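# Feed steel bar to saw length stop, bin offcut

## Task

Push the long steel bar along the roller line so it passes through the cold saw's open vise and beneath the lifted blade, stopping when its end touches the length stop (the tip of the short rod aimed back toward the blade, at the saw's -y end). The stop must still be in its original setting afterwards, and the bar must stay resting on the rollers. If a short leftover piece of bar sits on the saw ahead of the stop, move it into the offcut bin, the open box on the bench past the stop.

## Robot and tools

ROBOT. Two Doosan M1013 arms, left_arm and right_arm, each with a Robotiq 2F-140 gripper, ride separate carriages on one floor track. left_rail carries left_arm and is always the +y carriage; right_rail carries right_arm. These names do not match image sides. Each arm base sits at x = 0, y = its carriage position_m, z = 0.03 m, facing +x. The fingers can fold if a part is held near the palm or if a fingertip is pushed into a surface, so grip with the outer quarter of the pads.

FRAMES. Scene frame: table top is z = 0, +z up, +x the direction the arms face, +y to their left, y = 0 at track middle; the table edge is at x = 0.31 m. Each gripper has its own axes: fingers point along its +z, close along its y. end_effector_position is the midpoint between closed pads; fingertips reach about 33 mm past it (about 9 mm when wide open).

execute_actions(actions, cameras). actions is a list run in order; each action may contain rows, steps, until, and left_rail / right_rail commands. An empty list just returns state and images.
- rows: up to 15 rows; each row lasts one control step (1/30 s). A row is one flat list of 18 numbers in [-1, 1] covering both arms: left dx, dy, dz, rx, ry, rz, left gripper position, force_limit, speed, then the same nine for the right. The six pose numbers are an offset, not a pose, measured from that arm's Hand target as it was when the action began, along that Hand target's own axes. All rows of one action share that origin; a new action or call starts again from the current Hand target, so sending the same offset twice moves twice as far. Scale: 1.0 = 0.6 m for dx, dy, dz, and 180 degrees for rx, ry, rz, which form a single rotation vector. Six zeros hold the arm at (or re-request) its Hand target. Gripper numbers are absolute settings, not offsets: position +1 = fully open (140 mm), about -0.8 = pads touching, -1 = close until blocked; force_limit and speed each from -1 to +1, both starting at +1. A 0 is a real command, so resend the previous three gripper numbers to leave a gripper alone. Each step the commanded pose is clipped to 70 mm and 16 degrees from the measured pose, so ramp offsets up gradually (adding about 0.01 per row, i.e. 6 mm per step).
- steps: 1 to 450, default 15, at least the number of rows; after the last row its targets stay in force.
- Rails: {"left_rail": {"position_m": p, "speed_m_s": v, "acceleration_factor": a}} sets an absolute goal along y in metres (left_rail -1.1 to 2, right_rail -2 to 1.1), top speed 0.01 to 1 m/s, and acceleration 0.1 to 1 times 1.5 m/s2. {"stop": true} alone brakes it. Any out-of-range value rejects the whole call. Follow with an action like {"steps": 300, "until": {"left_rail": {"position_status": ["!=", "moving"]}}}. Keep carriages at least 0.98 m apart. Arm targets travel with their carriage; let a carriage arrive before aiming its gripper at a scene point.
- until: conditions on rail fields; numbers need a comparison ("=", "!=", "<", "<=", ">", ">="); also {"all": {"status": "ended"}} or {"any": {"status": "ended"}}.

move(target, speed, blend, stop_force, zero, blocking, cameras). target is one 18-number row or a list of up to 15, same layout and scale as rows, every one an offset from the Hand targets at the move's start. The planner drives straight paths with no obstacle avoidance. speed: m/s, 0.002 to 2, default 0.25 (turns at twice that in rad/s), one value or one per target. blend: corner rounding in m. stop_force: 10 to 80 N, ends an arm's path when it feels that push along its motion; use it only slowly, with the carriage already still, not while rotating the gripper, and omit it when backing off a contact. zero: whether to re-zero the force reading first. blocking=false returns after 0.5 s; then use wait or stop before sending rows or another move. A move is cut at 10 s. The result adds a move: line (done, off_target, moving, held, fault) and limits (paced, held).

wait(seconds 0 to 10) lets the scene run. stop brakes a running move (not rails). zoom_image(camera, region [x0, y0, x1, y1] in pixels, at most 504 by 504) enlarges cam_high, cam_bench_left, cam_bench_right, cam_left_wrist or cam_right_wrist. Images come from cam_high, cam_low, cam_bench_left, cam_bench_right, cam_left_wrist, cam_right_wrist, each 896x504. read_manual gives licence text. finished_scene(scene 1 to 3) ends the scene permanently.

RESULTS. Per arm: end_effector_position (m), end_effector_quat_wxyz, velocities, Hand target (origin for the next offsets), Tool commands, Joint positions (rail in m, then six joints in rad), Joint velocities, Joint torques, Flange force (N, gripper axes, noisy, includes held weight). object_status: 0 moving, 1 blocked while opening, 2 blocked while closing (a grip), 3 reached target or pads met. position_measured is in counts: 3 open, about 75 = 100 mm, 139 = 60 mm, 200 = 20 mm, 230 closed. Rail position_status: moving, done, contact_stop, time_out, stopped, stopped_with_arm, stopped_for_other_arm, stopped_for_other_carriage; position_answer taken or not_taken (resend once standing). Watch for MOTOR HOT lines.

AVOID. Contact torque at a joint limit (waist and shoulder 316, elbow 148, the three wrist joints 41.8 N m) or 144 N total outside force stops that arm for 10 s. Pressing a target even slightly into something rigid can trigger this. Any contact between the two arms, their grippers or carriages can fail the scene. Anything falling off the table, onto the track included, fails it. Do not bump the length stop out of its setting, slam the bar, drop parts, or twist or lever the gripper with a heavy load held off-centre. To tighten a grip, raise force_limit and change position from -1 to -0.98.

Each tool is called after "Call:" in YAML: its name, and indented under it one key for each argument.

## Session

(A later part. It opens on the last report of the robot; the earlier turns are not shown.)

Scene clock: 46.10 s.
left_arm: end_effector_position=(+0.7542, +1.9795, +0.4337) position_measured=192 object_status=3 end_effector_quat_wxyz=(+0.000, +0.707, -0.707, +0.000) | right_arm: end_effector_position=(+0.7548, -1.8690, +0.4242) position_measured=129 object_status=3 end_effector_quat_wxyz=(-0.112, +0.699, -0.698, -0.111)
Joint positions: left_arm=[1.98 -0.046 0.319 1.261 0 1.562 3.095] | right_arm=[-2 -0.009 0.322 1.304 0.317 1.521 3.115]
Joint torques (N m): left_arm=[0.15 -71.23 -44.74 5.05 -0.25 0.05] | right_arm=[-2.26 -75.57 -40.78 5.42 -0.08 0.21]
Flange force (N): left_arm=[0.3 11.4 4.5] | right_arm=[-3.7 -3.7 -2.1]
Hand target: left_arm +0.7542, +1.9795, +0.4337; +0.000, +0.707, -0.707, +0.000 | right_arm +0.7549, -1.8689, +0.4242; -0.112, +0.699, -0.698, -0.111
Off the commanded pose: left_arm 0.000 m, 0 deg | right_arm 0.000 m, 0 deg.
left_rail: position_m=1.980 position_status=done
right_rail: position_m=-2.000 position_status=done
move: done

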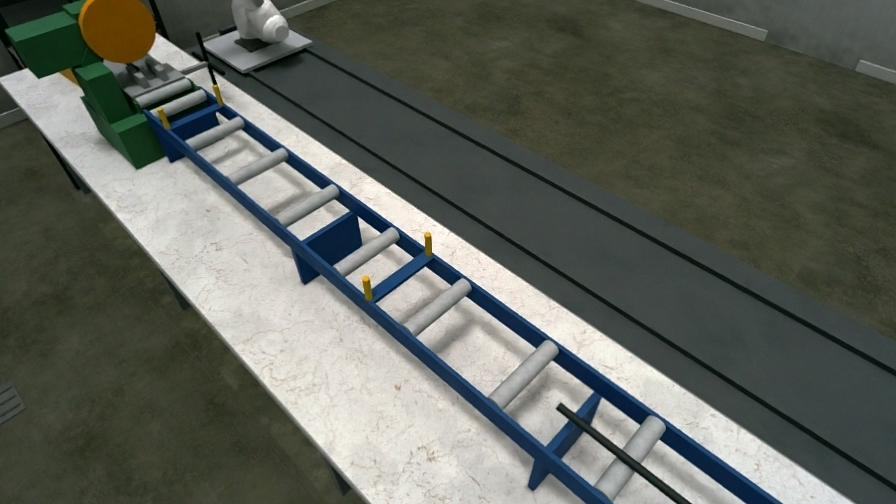

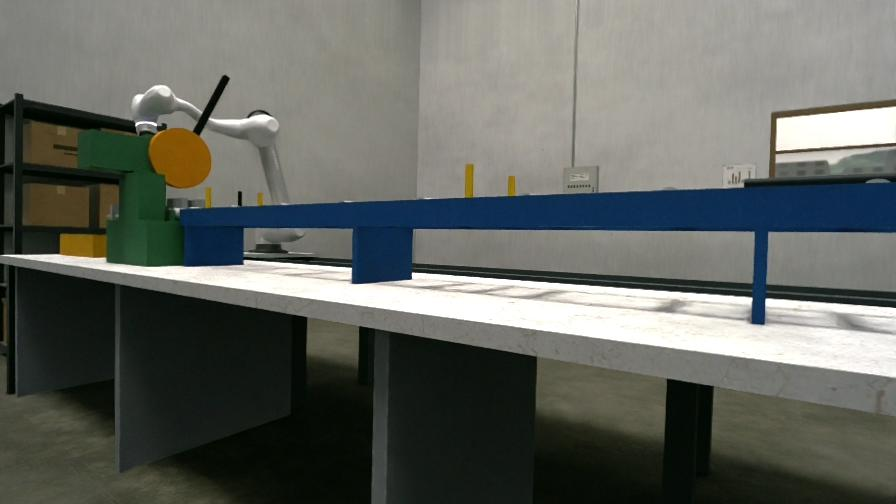

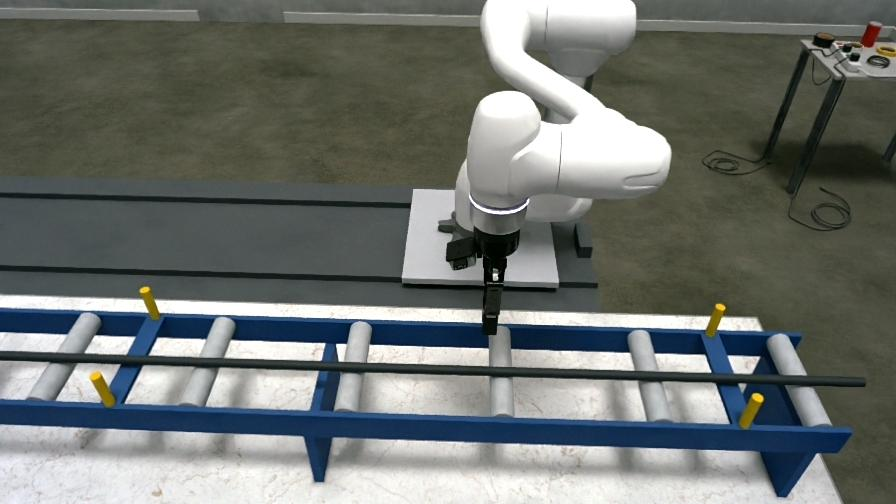

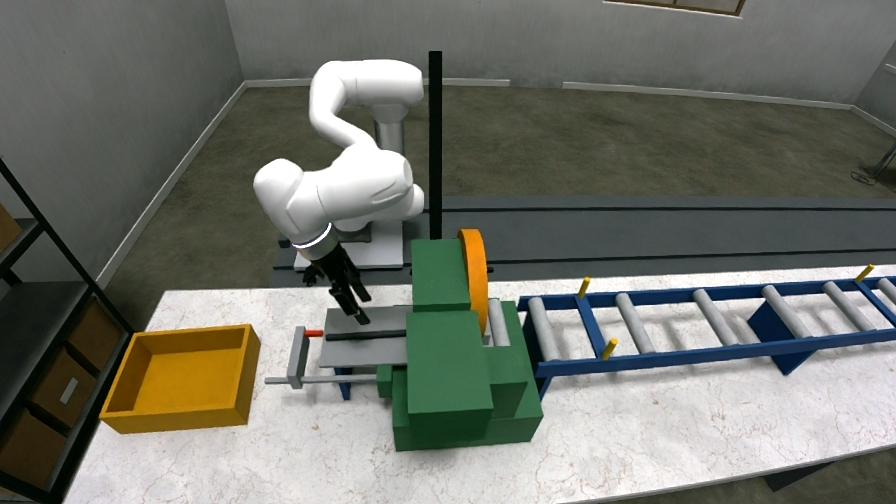

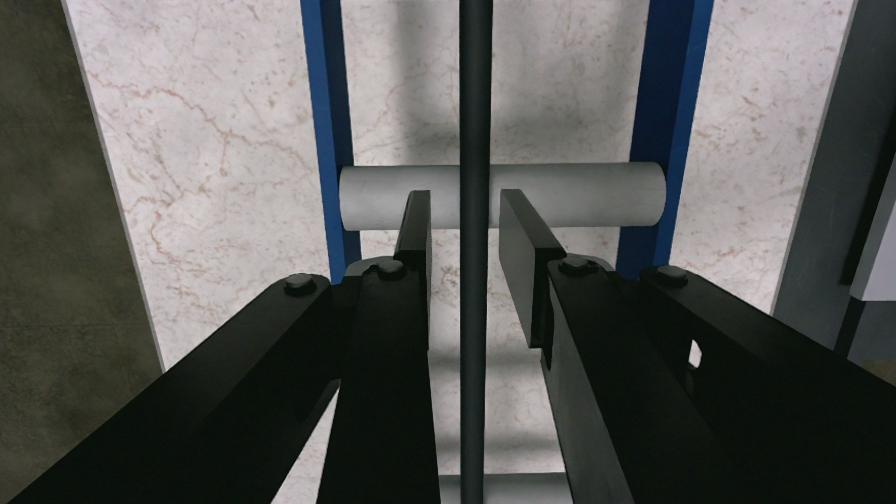

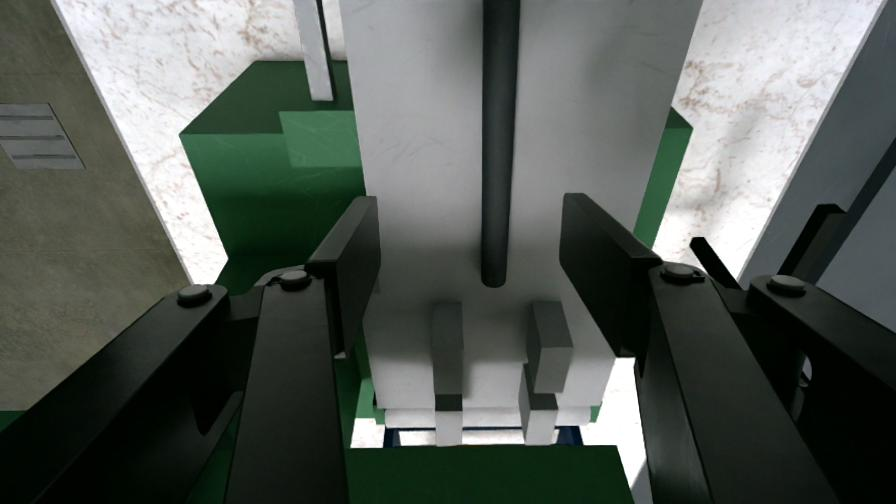

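Call:
move:
  target: [0,0.015,0.167,0,0,0,-0.5,1,1,0.046,0.033,0.143,0,0,0,-0.4,1,1]
  cameras: ["cam_left_wrist","cam_right_wrist","cam_bench_right","cam_bench_left"]

Scene clock: 48.47 s.
left_arm: end_effector_position=(+0.7452, +1.9794, +0.3335) position_measured=192 object_status=3 end_effector_quat_wxyz=(+0.000, +0.707, -0.707, +0.000) | right_arm: end_effector_position=(+0.7352, -1.8685, +0.3340) position_measured=179 object_status=3 end_effector_quat_wxyz=(-0.112, +0.699, -0.698, -0.111)
Joint positions: left_arm=[1.98 -0.047 0.32 1.439 0 1.382 3.095] | right_arm=[-2 -0.009 0.31 1.482 0.323 1.362 3.062]
Joint torques (N m): left_arm=[-0.15 -70.75 -44.28 5.04 -0.11 0.12] | right_arm=[-2.26 -74.22 -39.88 5.26 0.04 0.16]
Flange force (N): left_arm=[0.0 11.5 3.3] | right_arm=[-4.0 -4.2 -2.0]
Hand target: left_arm +0.7452, +1.9795, +0.3335; +0.000, +0.707, -0.707, +0.000 | right_arm +0.7352, -1.8685, +0.3340; -0.112, +0.699, -0.698, -0.111
Off the commanded pose: left_arm 0.000 m, 0 deg | right_arm 0.000 m, 0 deg.
left_rail: position_m=1.980 position_status=done
right_rail: position_m=-2.000 position_status=done
move: done
Images, in order (width x height): cam_bench_left 896x504, cam_bench_right 896x504, cam_left_wrist 896x504, cam_right_wrist 896x504.

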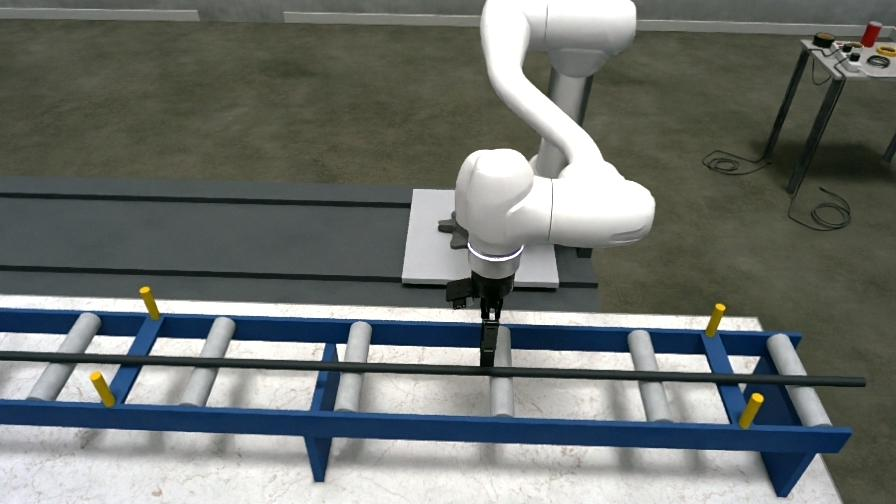

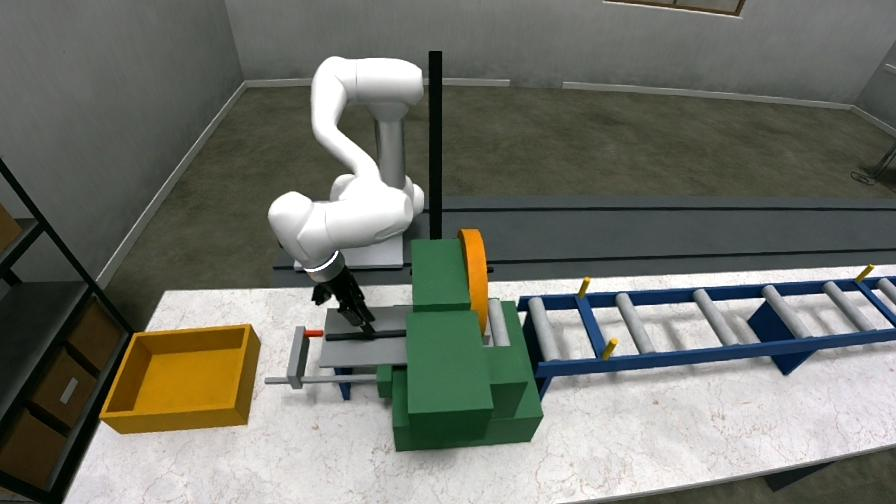

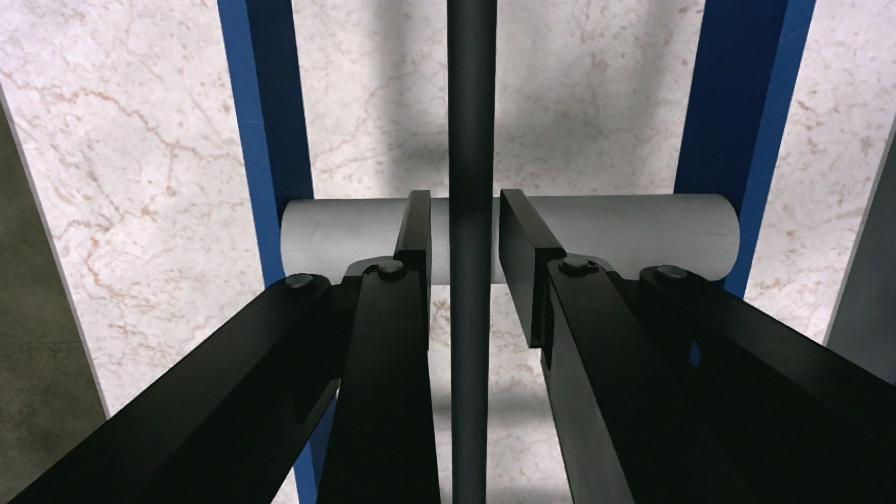

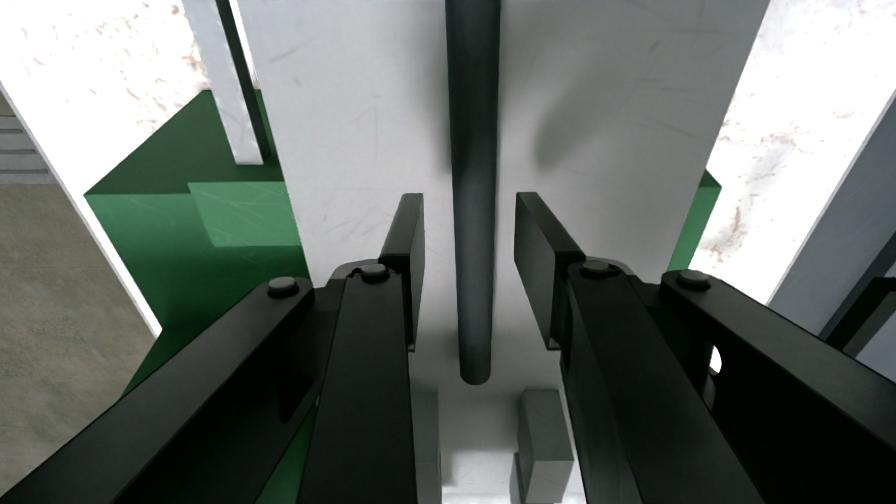

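Call:
move:
  target: [0,0.004,0.066,0,0,0,-0.5,1,1,0,0.003,0.070,0,0,0,-0.4,1,1]
  speed: 0.06
  cameras: []

Call:
execute_actions:
  actions:
    - {"rows":[[0,0,0,0,0,0,-1,0.6,-1,0,0,0,0,0,0,-1,0.6,-1]],"steps":100}
  cameras: ["cam_left_wrist","cam_right_wrist"]

Scene clock: 52.80 s.
left_arm: end_effector_position=(+0.7428, +1.9795, +0.2939) position_measured=192 object_status=3 end_effector_quat_wxyz=(+0.000, +0.707, -0.707, +0.000) | right_arm: end_effector_position=(+0.7334, -1.8555, +0.2941) position_measured=179 object_status=3 end_effector_quat_wxyz=(-0.112, +0.699, -0.698, -0.111)
Joint positions: left_arm=[1.98 -0.047 0.331 1.498 0 1.313 3.094] | right_arm=[-2 0.009 0.325 1.536 0.329 1.292 3.056]
Joint torques (N m): left_arm=[0.3 -70.75 -43.54 4.92 0.06 0.12] | right_arm=[-2.23 -75.62 -40.1 5.09 0.37 0.25]
Flange force (N): left_arm=[0.6 11.4 2.6] | right_arm=[-3.1 -3.4 0.3]
Hand target: left_arm +0.7428, +1.9795, +0.2939; +0.000, +0.707, -0.707, +0.000 | right_arm +0.7334, -1.8555, +0.2941; -0.112, +0.699, -0.698, -0.111
Off the commanded pose: left_arm 0.000 m, 0 deg | right_arm 0.000 m, 0 deg.
left_rail: position_m=1.980 position_status=done
right_rail: position_m=-2.000 position_status=done
move: done
No camera images: "cameras" was empty.

Scene clock: 56.33 s.
left_arm: end_effector_position=(+0.7428, +1.9795, +0.2938) position_measured=206 object_status=2 end_effector_quat_wxyz=(+0.000, +0.707, -0.707, +0.000) | right_arm: end_effector_position=(+0.7334, -1.8554, +0.2941) position_measured=205 object_status=2 end_effector_quat_wxyz=(-0.112, +0.699, -0.698, -0.111)
Joint positions: left_arm=[1.98 -0.047 0.331 1.498 0 1.313 3.094] | right_arm=[-2 0.009 0.325 1.536 0.329 1.292 3.056]
Joint torques (N m): left_arm=[-0.17 -58.73 -36.73 4.91 -2.11 0.08] | right_arm=[1.92 -61.49 -31.26 5.47 -0.95 0.29]
Flange force (N): left_arm=[-0.1 14.3 -14.3] | right_arm=[-3.1 -1.1 -20.3]
Hand target: left_arm +0.7428, +1.9795, +0.2939; +0.000, +0.707, -0.707, +0.000 | right_arm +0.7334, -1.8555, +0.2941; -0.112, +0.699, -0.698, -0.111
Off the commanded pose: left_arm 0.000 m, 0 deg | right_arm 0.000 m, 0 deg.
left_rail: position_m=1.980 position_status=done
right_rail: position_m=-2.000 position_status=done
Images, in order (width x height): cam_left_wrist 896x504, cam_right_wrist 896x504.

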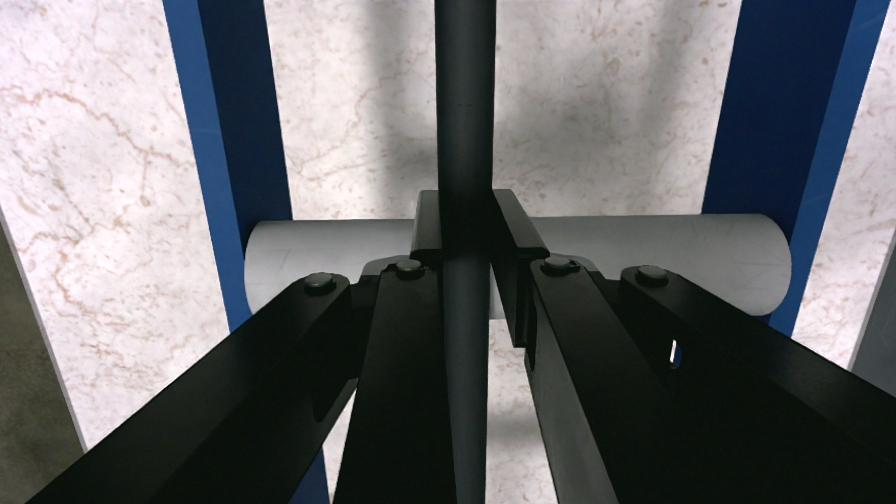

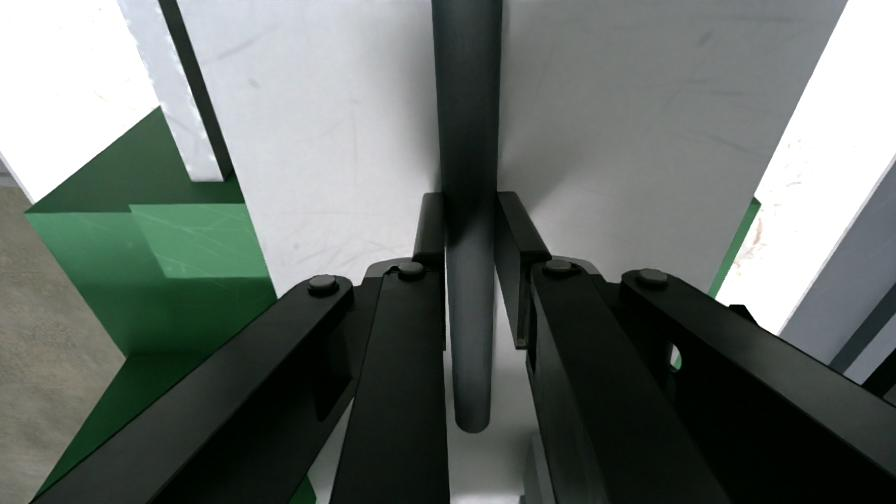

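Call:
move:
  target: [0,0,-0.0017,0,0,0,-1,0.6,-1,-0.067,0,-0.206,0,0,0,-1,0.6,-1]
  speed: 0.1

Scene clock: 58.93 s.
left_arm: end_effector_position=(+0.7428, +1.9795, +0.2949) position_measured=207 object_status=0 end_effector_quat_wxyz=(+0.000, +0.707, -0.707, +0.000) | right_arm: end_effector_position=(+0.7332, -1.8557, +0.4241) position_measured=233 object_status=3 end_effector_quat_wxyz=(-0.112, +0.699, -0.698, -0.111)
Joint positions: left_arm=[1.98 -0.047 0.33 1.496 0 1.315 3.094] | right_arm=[-2 0.008 0.287 1.35 0.317 1.504 3.128]
Joint torques (N m): left_arm=[0.11 -69.37 -42.74 4.81 -0.52 0.05] | right_arm=[-2.16 -72.57 -41.03 5.39 -0.09 0.22]
Flange force (N): left_arm=[0.1 12.2 0.0] | right_arm=[-3.9 -3.7 -1.6]
Hand target: left_arm +0.7428, +1.9795, +0.2949; +0.000, +0.707, -0.707, +0.000 | right_arm +0.7333, -1.8557, +0.4241; -0.112, +0.699, -0.698, -0.111
Off the commanded pose: left_arm 0.000 m, 0 deg | right_arm 0.000 m, 0 deg.
left_rail: position_m=1.980 position_status=done
right_rail: position_m=-2.000 position_status=done
move: done

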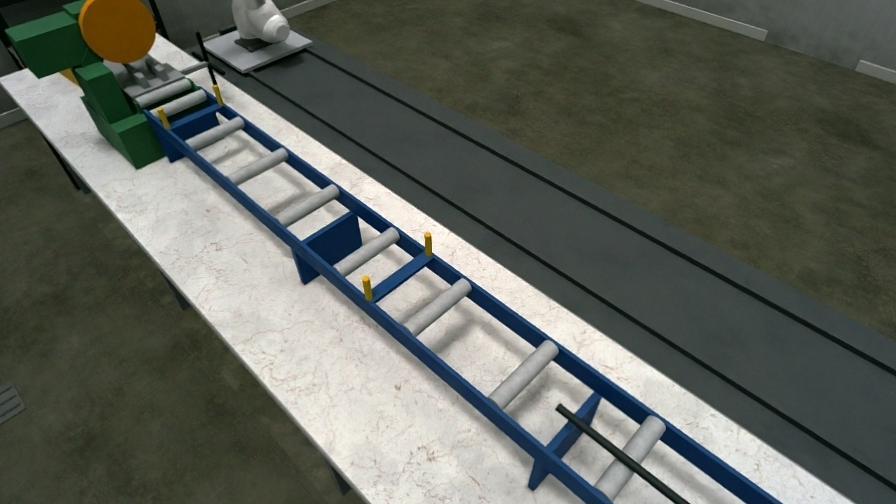

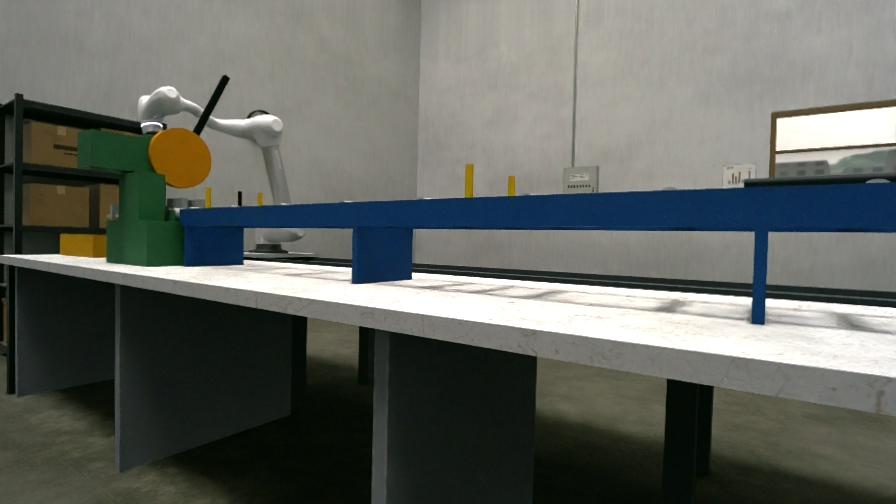

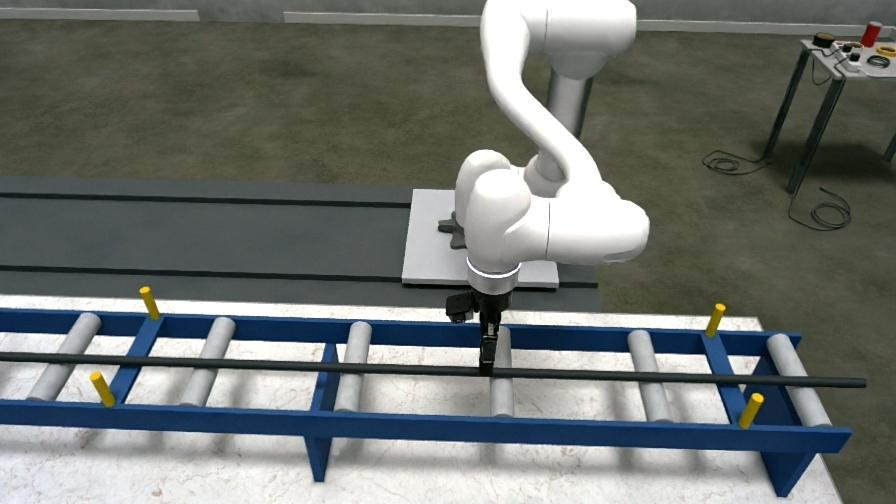

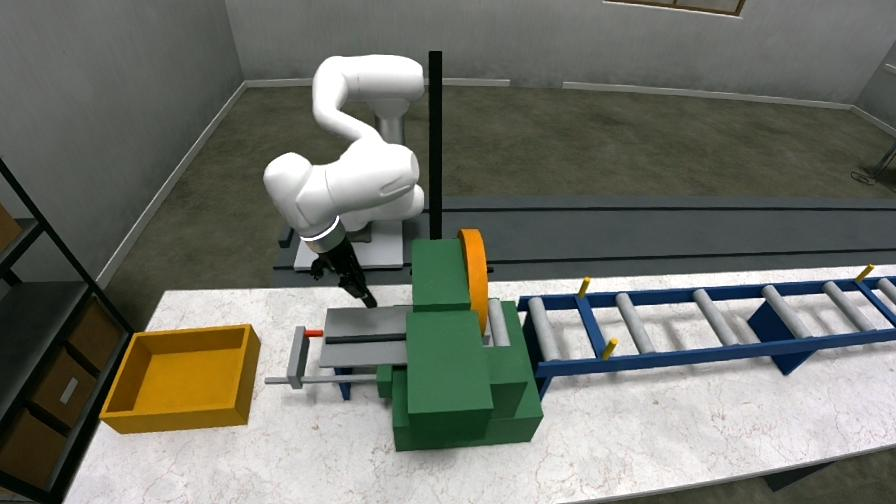

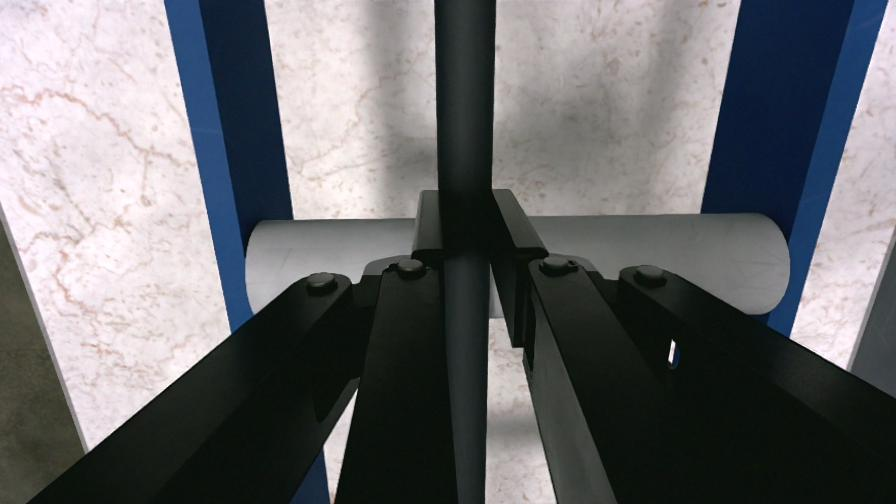

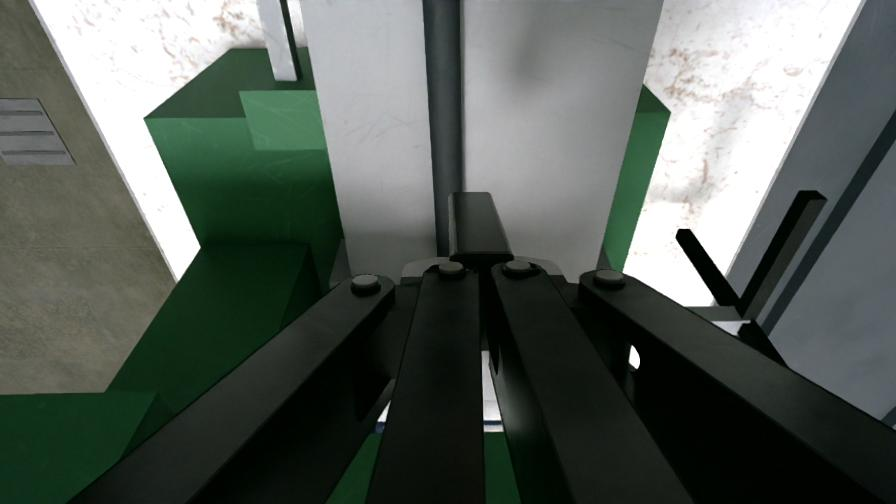

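Call:
move:
  target:
    - [0,0,0,0,0,0,-0.5,0.6,-0.5,0,0,0,0,0,0,-0.45,0.6,0]
    - [0,0,0.0133,0,0,0,-0.5,0.6,-0.5,0.071,0,0.219,0,0,0,-0.45,0.6,0]
  speed: 0.1
  cameras: ["cam_left_wrist","cam_right_wrist"]

Call:
execute_actions:
  actions:
    - {"rows":[[0,0,0,0,0,0,-1,0.6,-1,0,0,0,0,0,0,-1,0.6,-1]],"steps":100}
  cameras: ["cam_left_wrist","cam_right_wrist"]

Call:
move:
  target: [0,0,0,0,0,0,-1,0.6,-1,-0.0105,0,-0.032,0,0,0,-1,0.6,-1]
  speed: 0.05
  cameras: ["cam_left_wrist","cam_right_wrist","cam_bench_right"]

Scene clock: 63.17 s.
left_arm: end_effector_position=(+0.7428, +1.9795, +0.2869) position_measured=192 object_status=3 end_effector_quat_wxyz=(+0.000, +0.707, -0.707, +0.000) | right_arm: end_effector_position=(+0.7334, -1.8553, +0.2860) position_measured=186 object_status=3 end_effector_quat_wxyz=(-0.112, +0.699, -0.698, -0.111)
Joint positions: left_arm=[1.98 -0.047 0.334 1.507 0 1.301 3.094] | right_arm=[-2 0.009 0.329 1.546 0.331 1.279 3.052]
Joint torques (N m): left_arm=[-0.04 -70.75 -43.23 4.81 -0.2 0.09] | right_arm=[-3.19 -72.93 -37.27 4.45 0.25 0.28]
Flange force (N): left_arm=[0.0 11.6 1.5] | right_arm=[-5.8 -4.2 -3.9]
Hand target: left_arm +0.7428, +1.9795, +0.2869; +0.000, +0.707, -0.707, +0.000 | right_arm +0.7334, -1.8553, +0.2859; -0.112, +0.699, -0.698, -0.111
Off the commanded pose: left_arm 0.000 m, 0 deg | right_arm 0.000 m, 0 deg.
left_rail: position_m=1.980 position_status=done
right_rail: position_m=-2.000 position_status=done
move: done
Images, in order (width x height): cam_left_wrist 896x504, cam_right_wrist 896x504.

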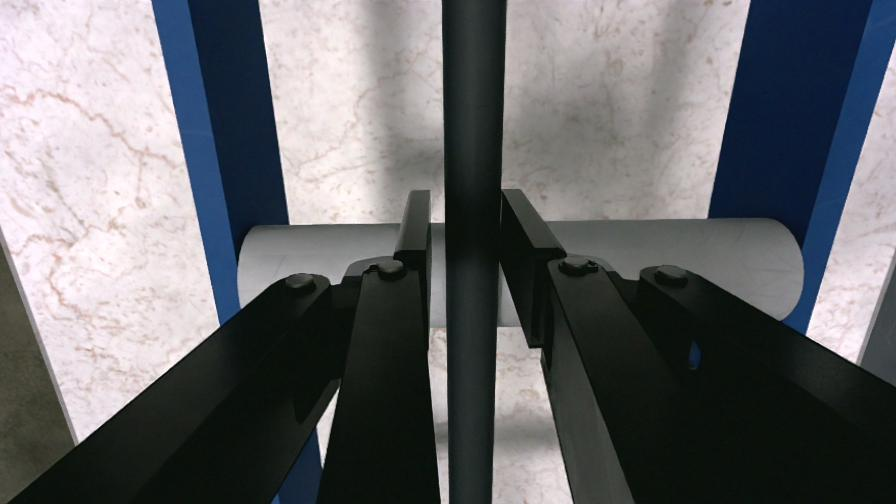

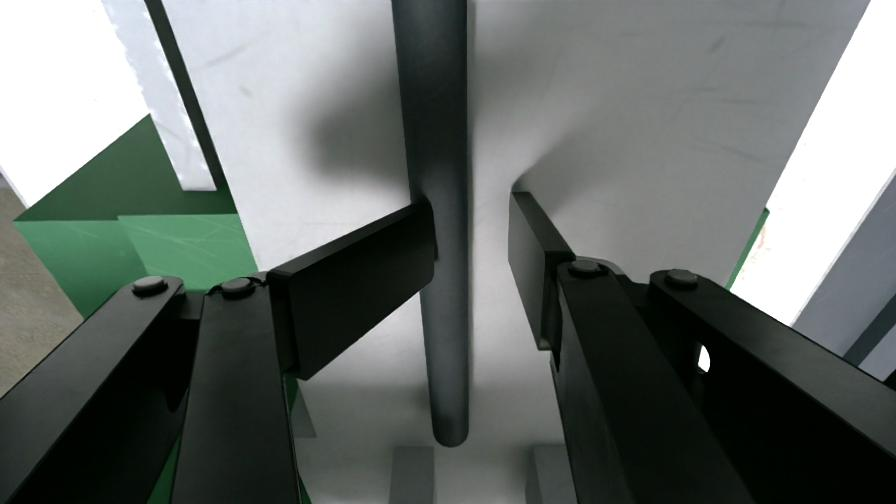

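Scene clock: 66.70 s.
left_arm: end_effector_position=(+0.7428, +1.9795, +0.2869) position_measured=204 object_status=2 end_effector_quat_wxyz=(+0.000, +0.707, -0.707, +0.000) | right_arm: end_effector_position=(+0.7334, -1.8553, +0.2859) position_measured=235 object_status=3 end_effector_quat_wxyz=(-0.112, +0.699, -0.698, -0.111)
Joint positions: left_arm=[1.98 -0.047 0.334 1.507 0 1.301 3.094] | right_arm=[-2 0.009 0.329 1.546 0.331 1.279 3.052]
Joint torques (N m): left_arm=[-0.17 -64.54 -40.38 4.86 -1.67 0.11] | right_arm=[-2.56 -74.62 -39.2 5.08 -0.17 0.19]
Flange force (N): left_arm=[0.0 13.9 -6.7] | right_arm=[-4.1 -3.6 -1.8]
Hand target: left_arm +0.7428, +1.9795, +0.2869; +0.000, +0.707, -0.707, +0.000 | right_arm +0.7334, -1.8553, +0.2859; -0.112, +0.699, -0.698, -0.111
Off the commanded pose: left_arm 0.000 m, 0 deg | right_arm 0.000 m, 0 deg.
left_rail: position_m=1.980 position_status=done
right_rail: position_m=-2.000 position_status=done
Images, in order (width x height): cam_left_wrist 896x504, cam_right_wrist 896x504.

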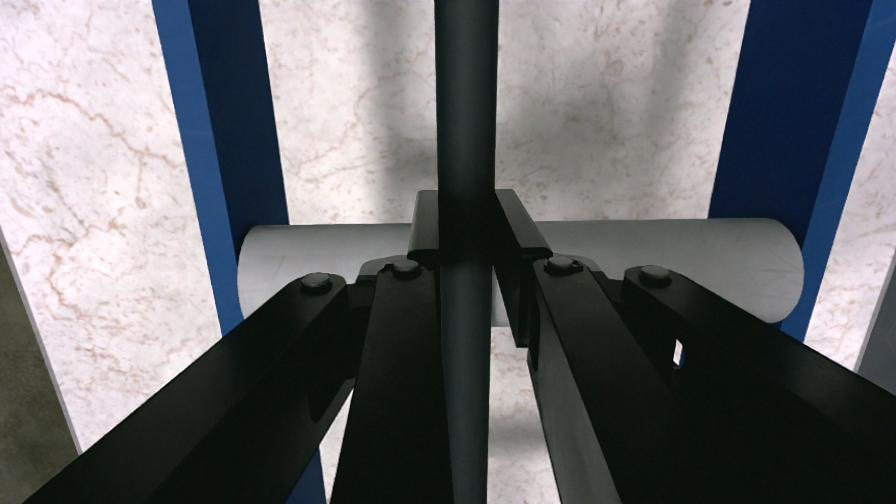

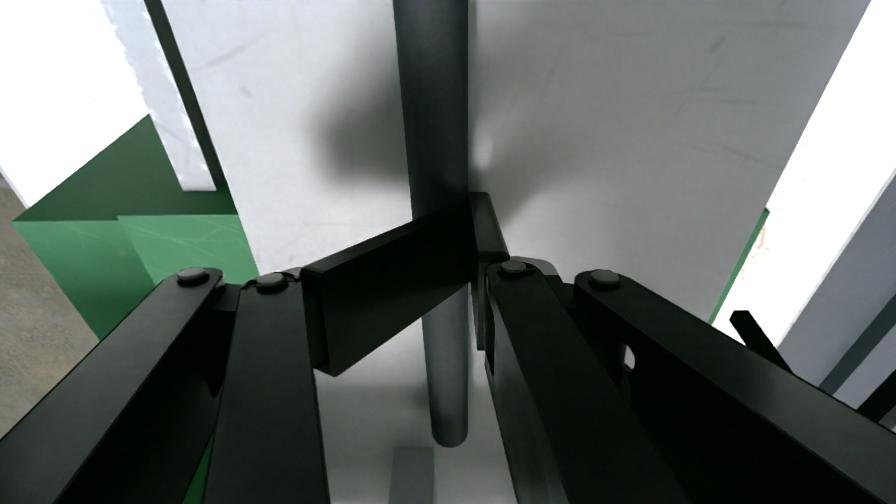

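Scene clock: 67.50 s.
left_arm: end_effector_position=(+0.7428, +1.9795, +0.2869) position_measured=204 object_status=2 end_effector_quat_wxyz=(+0.000, +0.707, -0.707, +0.000) | right_arm: end_effector_position=(+0.7334, -1.8553, +0.3061) position_measured=235 object_status=3 end_effector_quat_wxyz=(-0.112, +0.698, -0.698, -0.111)
Joint positions: left_arm=[1.98 -0.047 0.334 1.507 0 1.301 3.094] | right_arm=[-2 0.009 0.319 1.521 0.328 1.311 3.064]
Joint torques (N m): left_arm=[-0.22 -64.66 -40.41 4.9 -1.73 0.1] | right_arm=[-2.25 -74.77 -39.79 5.2 -0.26 0.19]
Flange force (N): left_arm=[-0.2 14.3 -6.9] | right_arm=[-3.7 -4.0 -1.3]
Hand target: left_arm +0.7428, +1.9795, +0.2869; +0.000, +0.707, -0.707, +0.000 | right_arm +0.7334, -1.8553, +0.3061; -0.112, +0.699, -0.698, -0.111
Off the commanded pose: left_arm 0.000 m, 0 deg | right_arm 0.000 m, 0 deg.
left_rail: position_m=1.980 position_status=done
right_rail: position_m=-2.000 position_status=done
move: done
Images, in order (width x height): cam_bench_right 896x504, cam_left_wrist 896x504, cam_right_wrist 896x504.

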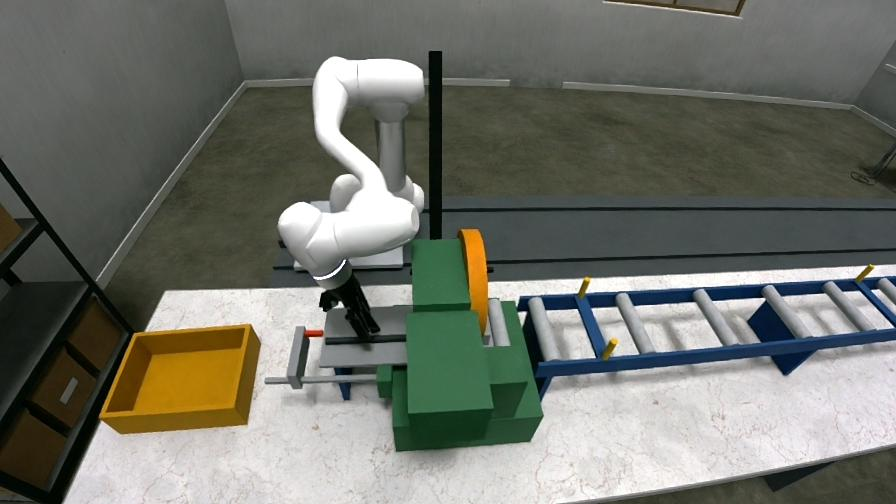

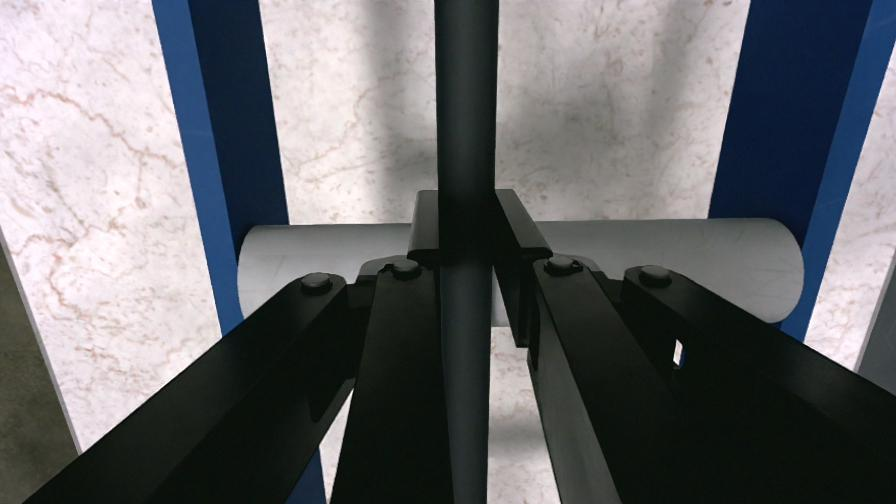

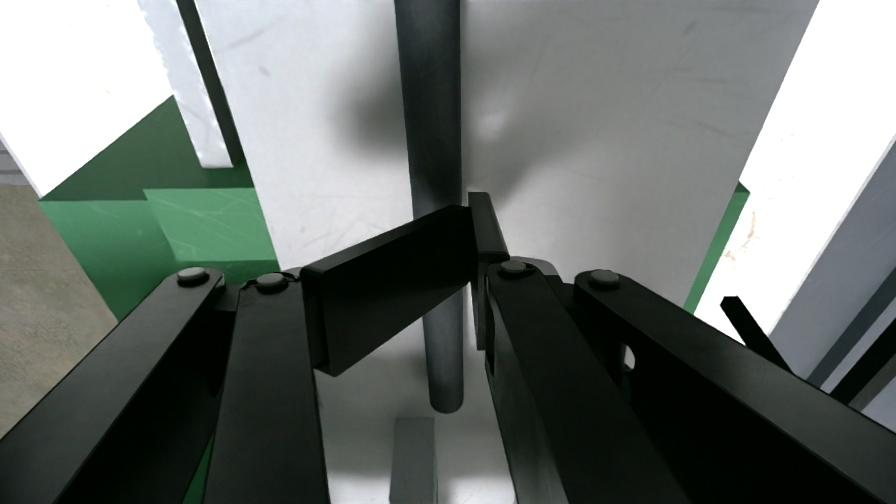

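Call:
move:
  target: [0,0,0,0,0,0,-1,0.6,-1,-0.021,-0.022,-0.064,0,0,0,-0.1,0.6,0]
  cameras: ["cam_right_wrist"]

Call:
move:
  target: [0,0,0,0,0,0,-1,0.6,-1,0.0255,0,0.079,0,0,0,-0.1,0.6,0]
  speed: 0.1
  cameras: ["cam_right_wrist"]

Scene clock: 70.37 s.
left_arm: end_effector_position=(+0.7428, +1.9795, +0.2869) position_measured=204 object_status=2 end_effector_quat_wxyz=(+0.000, +0.707, -0.707, +0.000) | right_arm: end_effector_position=(+0.7465, -1.8552, +0.3465) position_measured=141 object_status=3 end_effector_quat_wxyz=(-0.112, +0.699, -0.698, -0.111)
Joint positions: left_arm=[1.98 -0.047 0.334 1.507 0 1.301 3.094] | right_arm=[-2 0.009 0.325 1.439 0.322 1.383 3.088]
Joint torques (N m): left_arm=[-0.19 -65.04 -40.15 4.9 -1.65 0.02] | right_arm=[-2.4 -75.46 -39.54 5.3 -0.08 0.24]
Flange force (N): left_arm=[-0.2 12.5 -6.7] | right_arm=[-3.9 -5.3 -2.6]
Hand target: left_arm +0.7428, +1.9795, +0.2869; +0.000, +0.707, -0.707, +0.000 | right_arm +0.7465, -1.8552, +0.3466; -0.112, +0.699, -0.698, -0.111
Off the commanded pose: left_arm 0.000 m, 0 deg | right_arm 0.000 m, 0 deg.
left_rail: position_m=1.980 position_status=done
right_rail: position_m=-2.000 position_status=done
move: done
Images, in order (width x height): cam_right_wrist 896x504.

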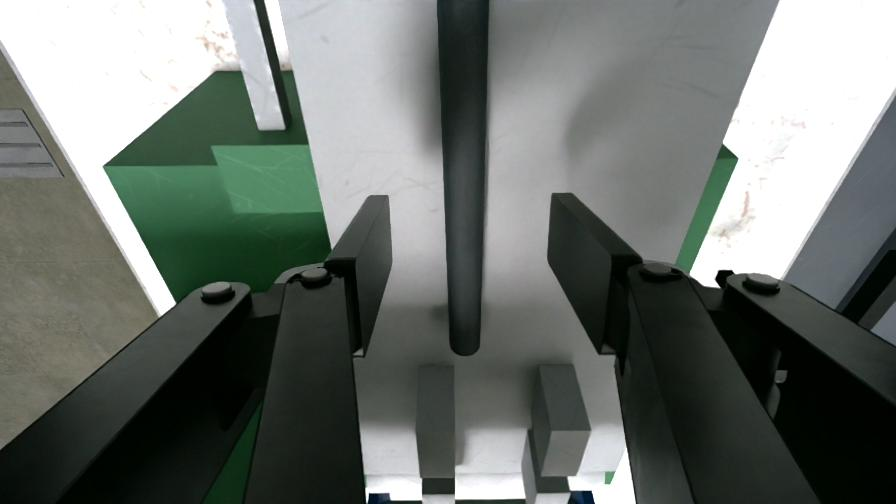

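Scene clock: 71.27 s.
left_arm: end_effector_position=(+0.7428, +1.9795, +0.2869) position_measured=204 object_status=2 end_effector_quat_wxyz=(+0.000, +0.707, -0.707, +0.000) | right_arm: end_effector_position=(+0.7466, -1.8551, +0.2968) position_measured=141 object_status=3 end_effector_quat_wxyz=(-0.112, +0.699, -0.698, -0.111)
Joint positions: left_arm=[1.98 -0.047 0.334 1.507 0 1.301 3.094] | right_arm=[-2 0.009 0.344 1.505 0.328 1.303 3.061]
Joint torques (N m): left_arm=[-0.03 -64.64 -40.48 4.88 -1.64 0.1] | right_arm=[-2.35 -77.16 -39.89 5.18 -0.04 0.18]
Flange force (N): left_arm=[0.1 14.1 -6.6] | right_arm=[-3.9 -3.5 -1.2]
Hand target: left_arm +0.7428, +1.9795, +0.2869; +0.000, +0.707, -0.707, +0.000 | right_arm +0.7466, -1.8551, +0.2967; -0.112, +0.699, -0.698, -0.111
Off the commanded pose: left_arm 0.000 m, 0 deg | right_arm 0.000 m, 0 deg.
left_rail: position_m=1.980 position_status=done
right_rail: position_m=-2.000 position_status=done
move: done
Images, in order (width x height): cam_right_wrist 896x504.

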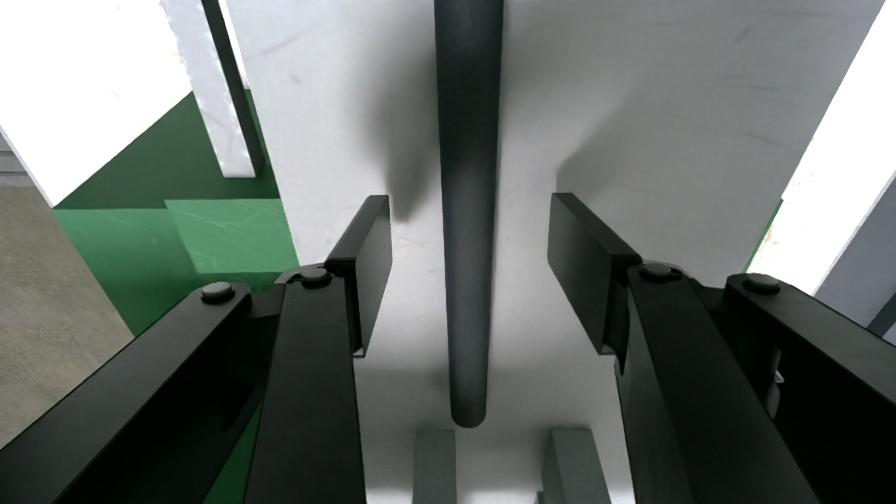

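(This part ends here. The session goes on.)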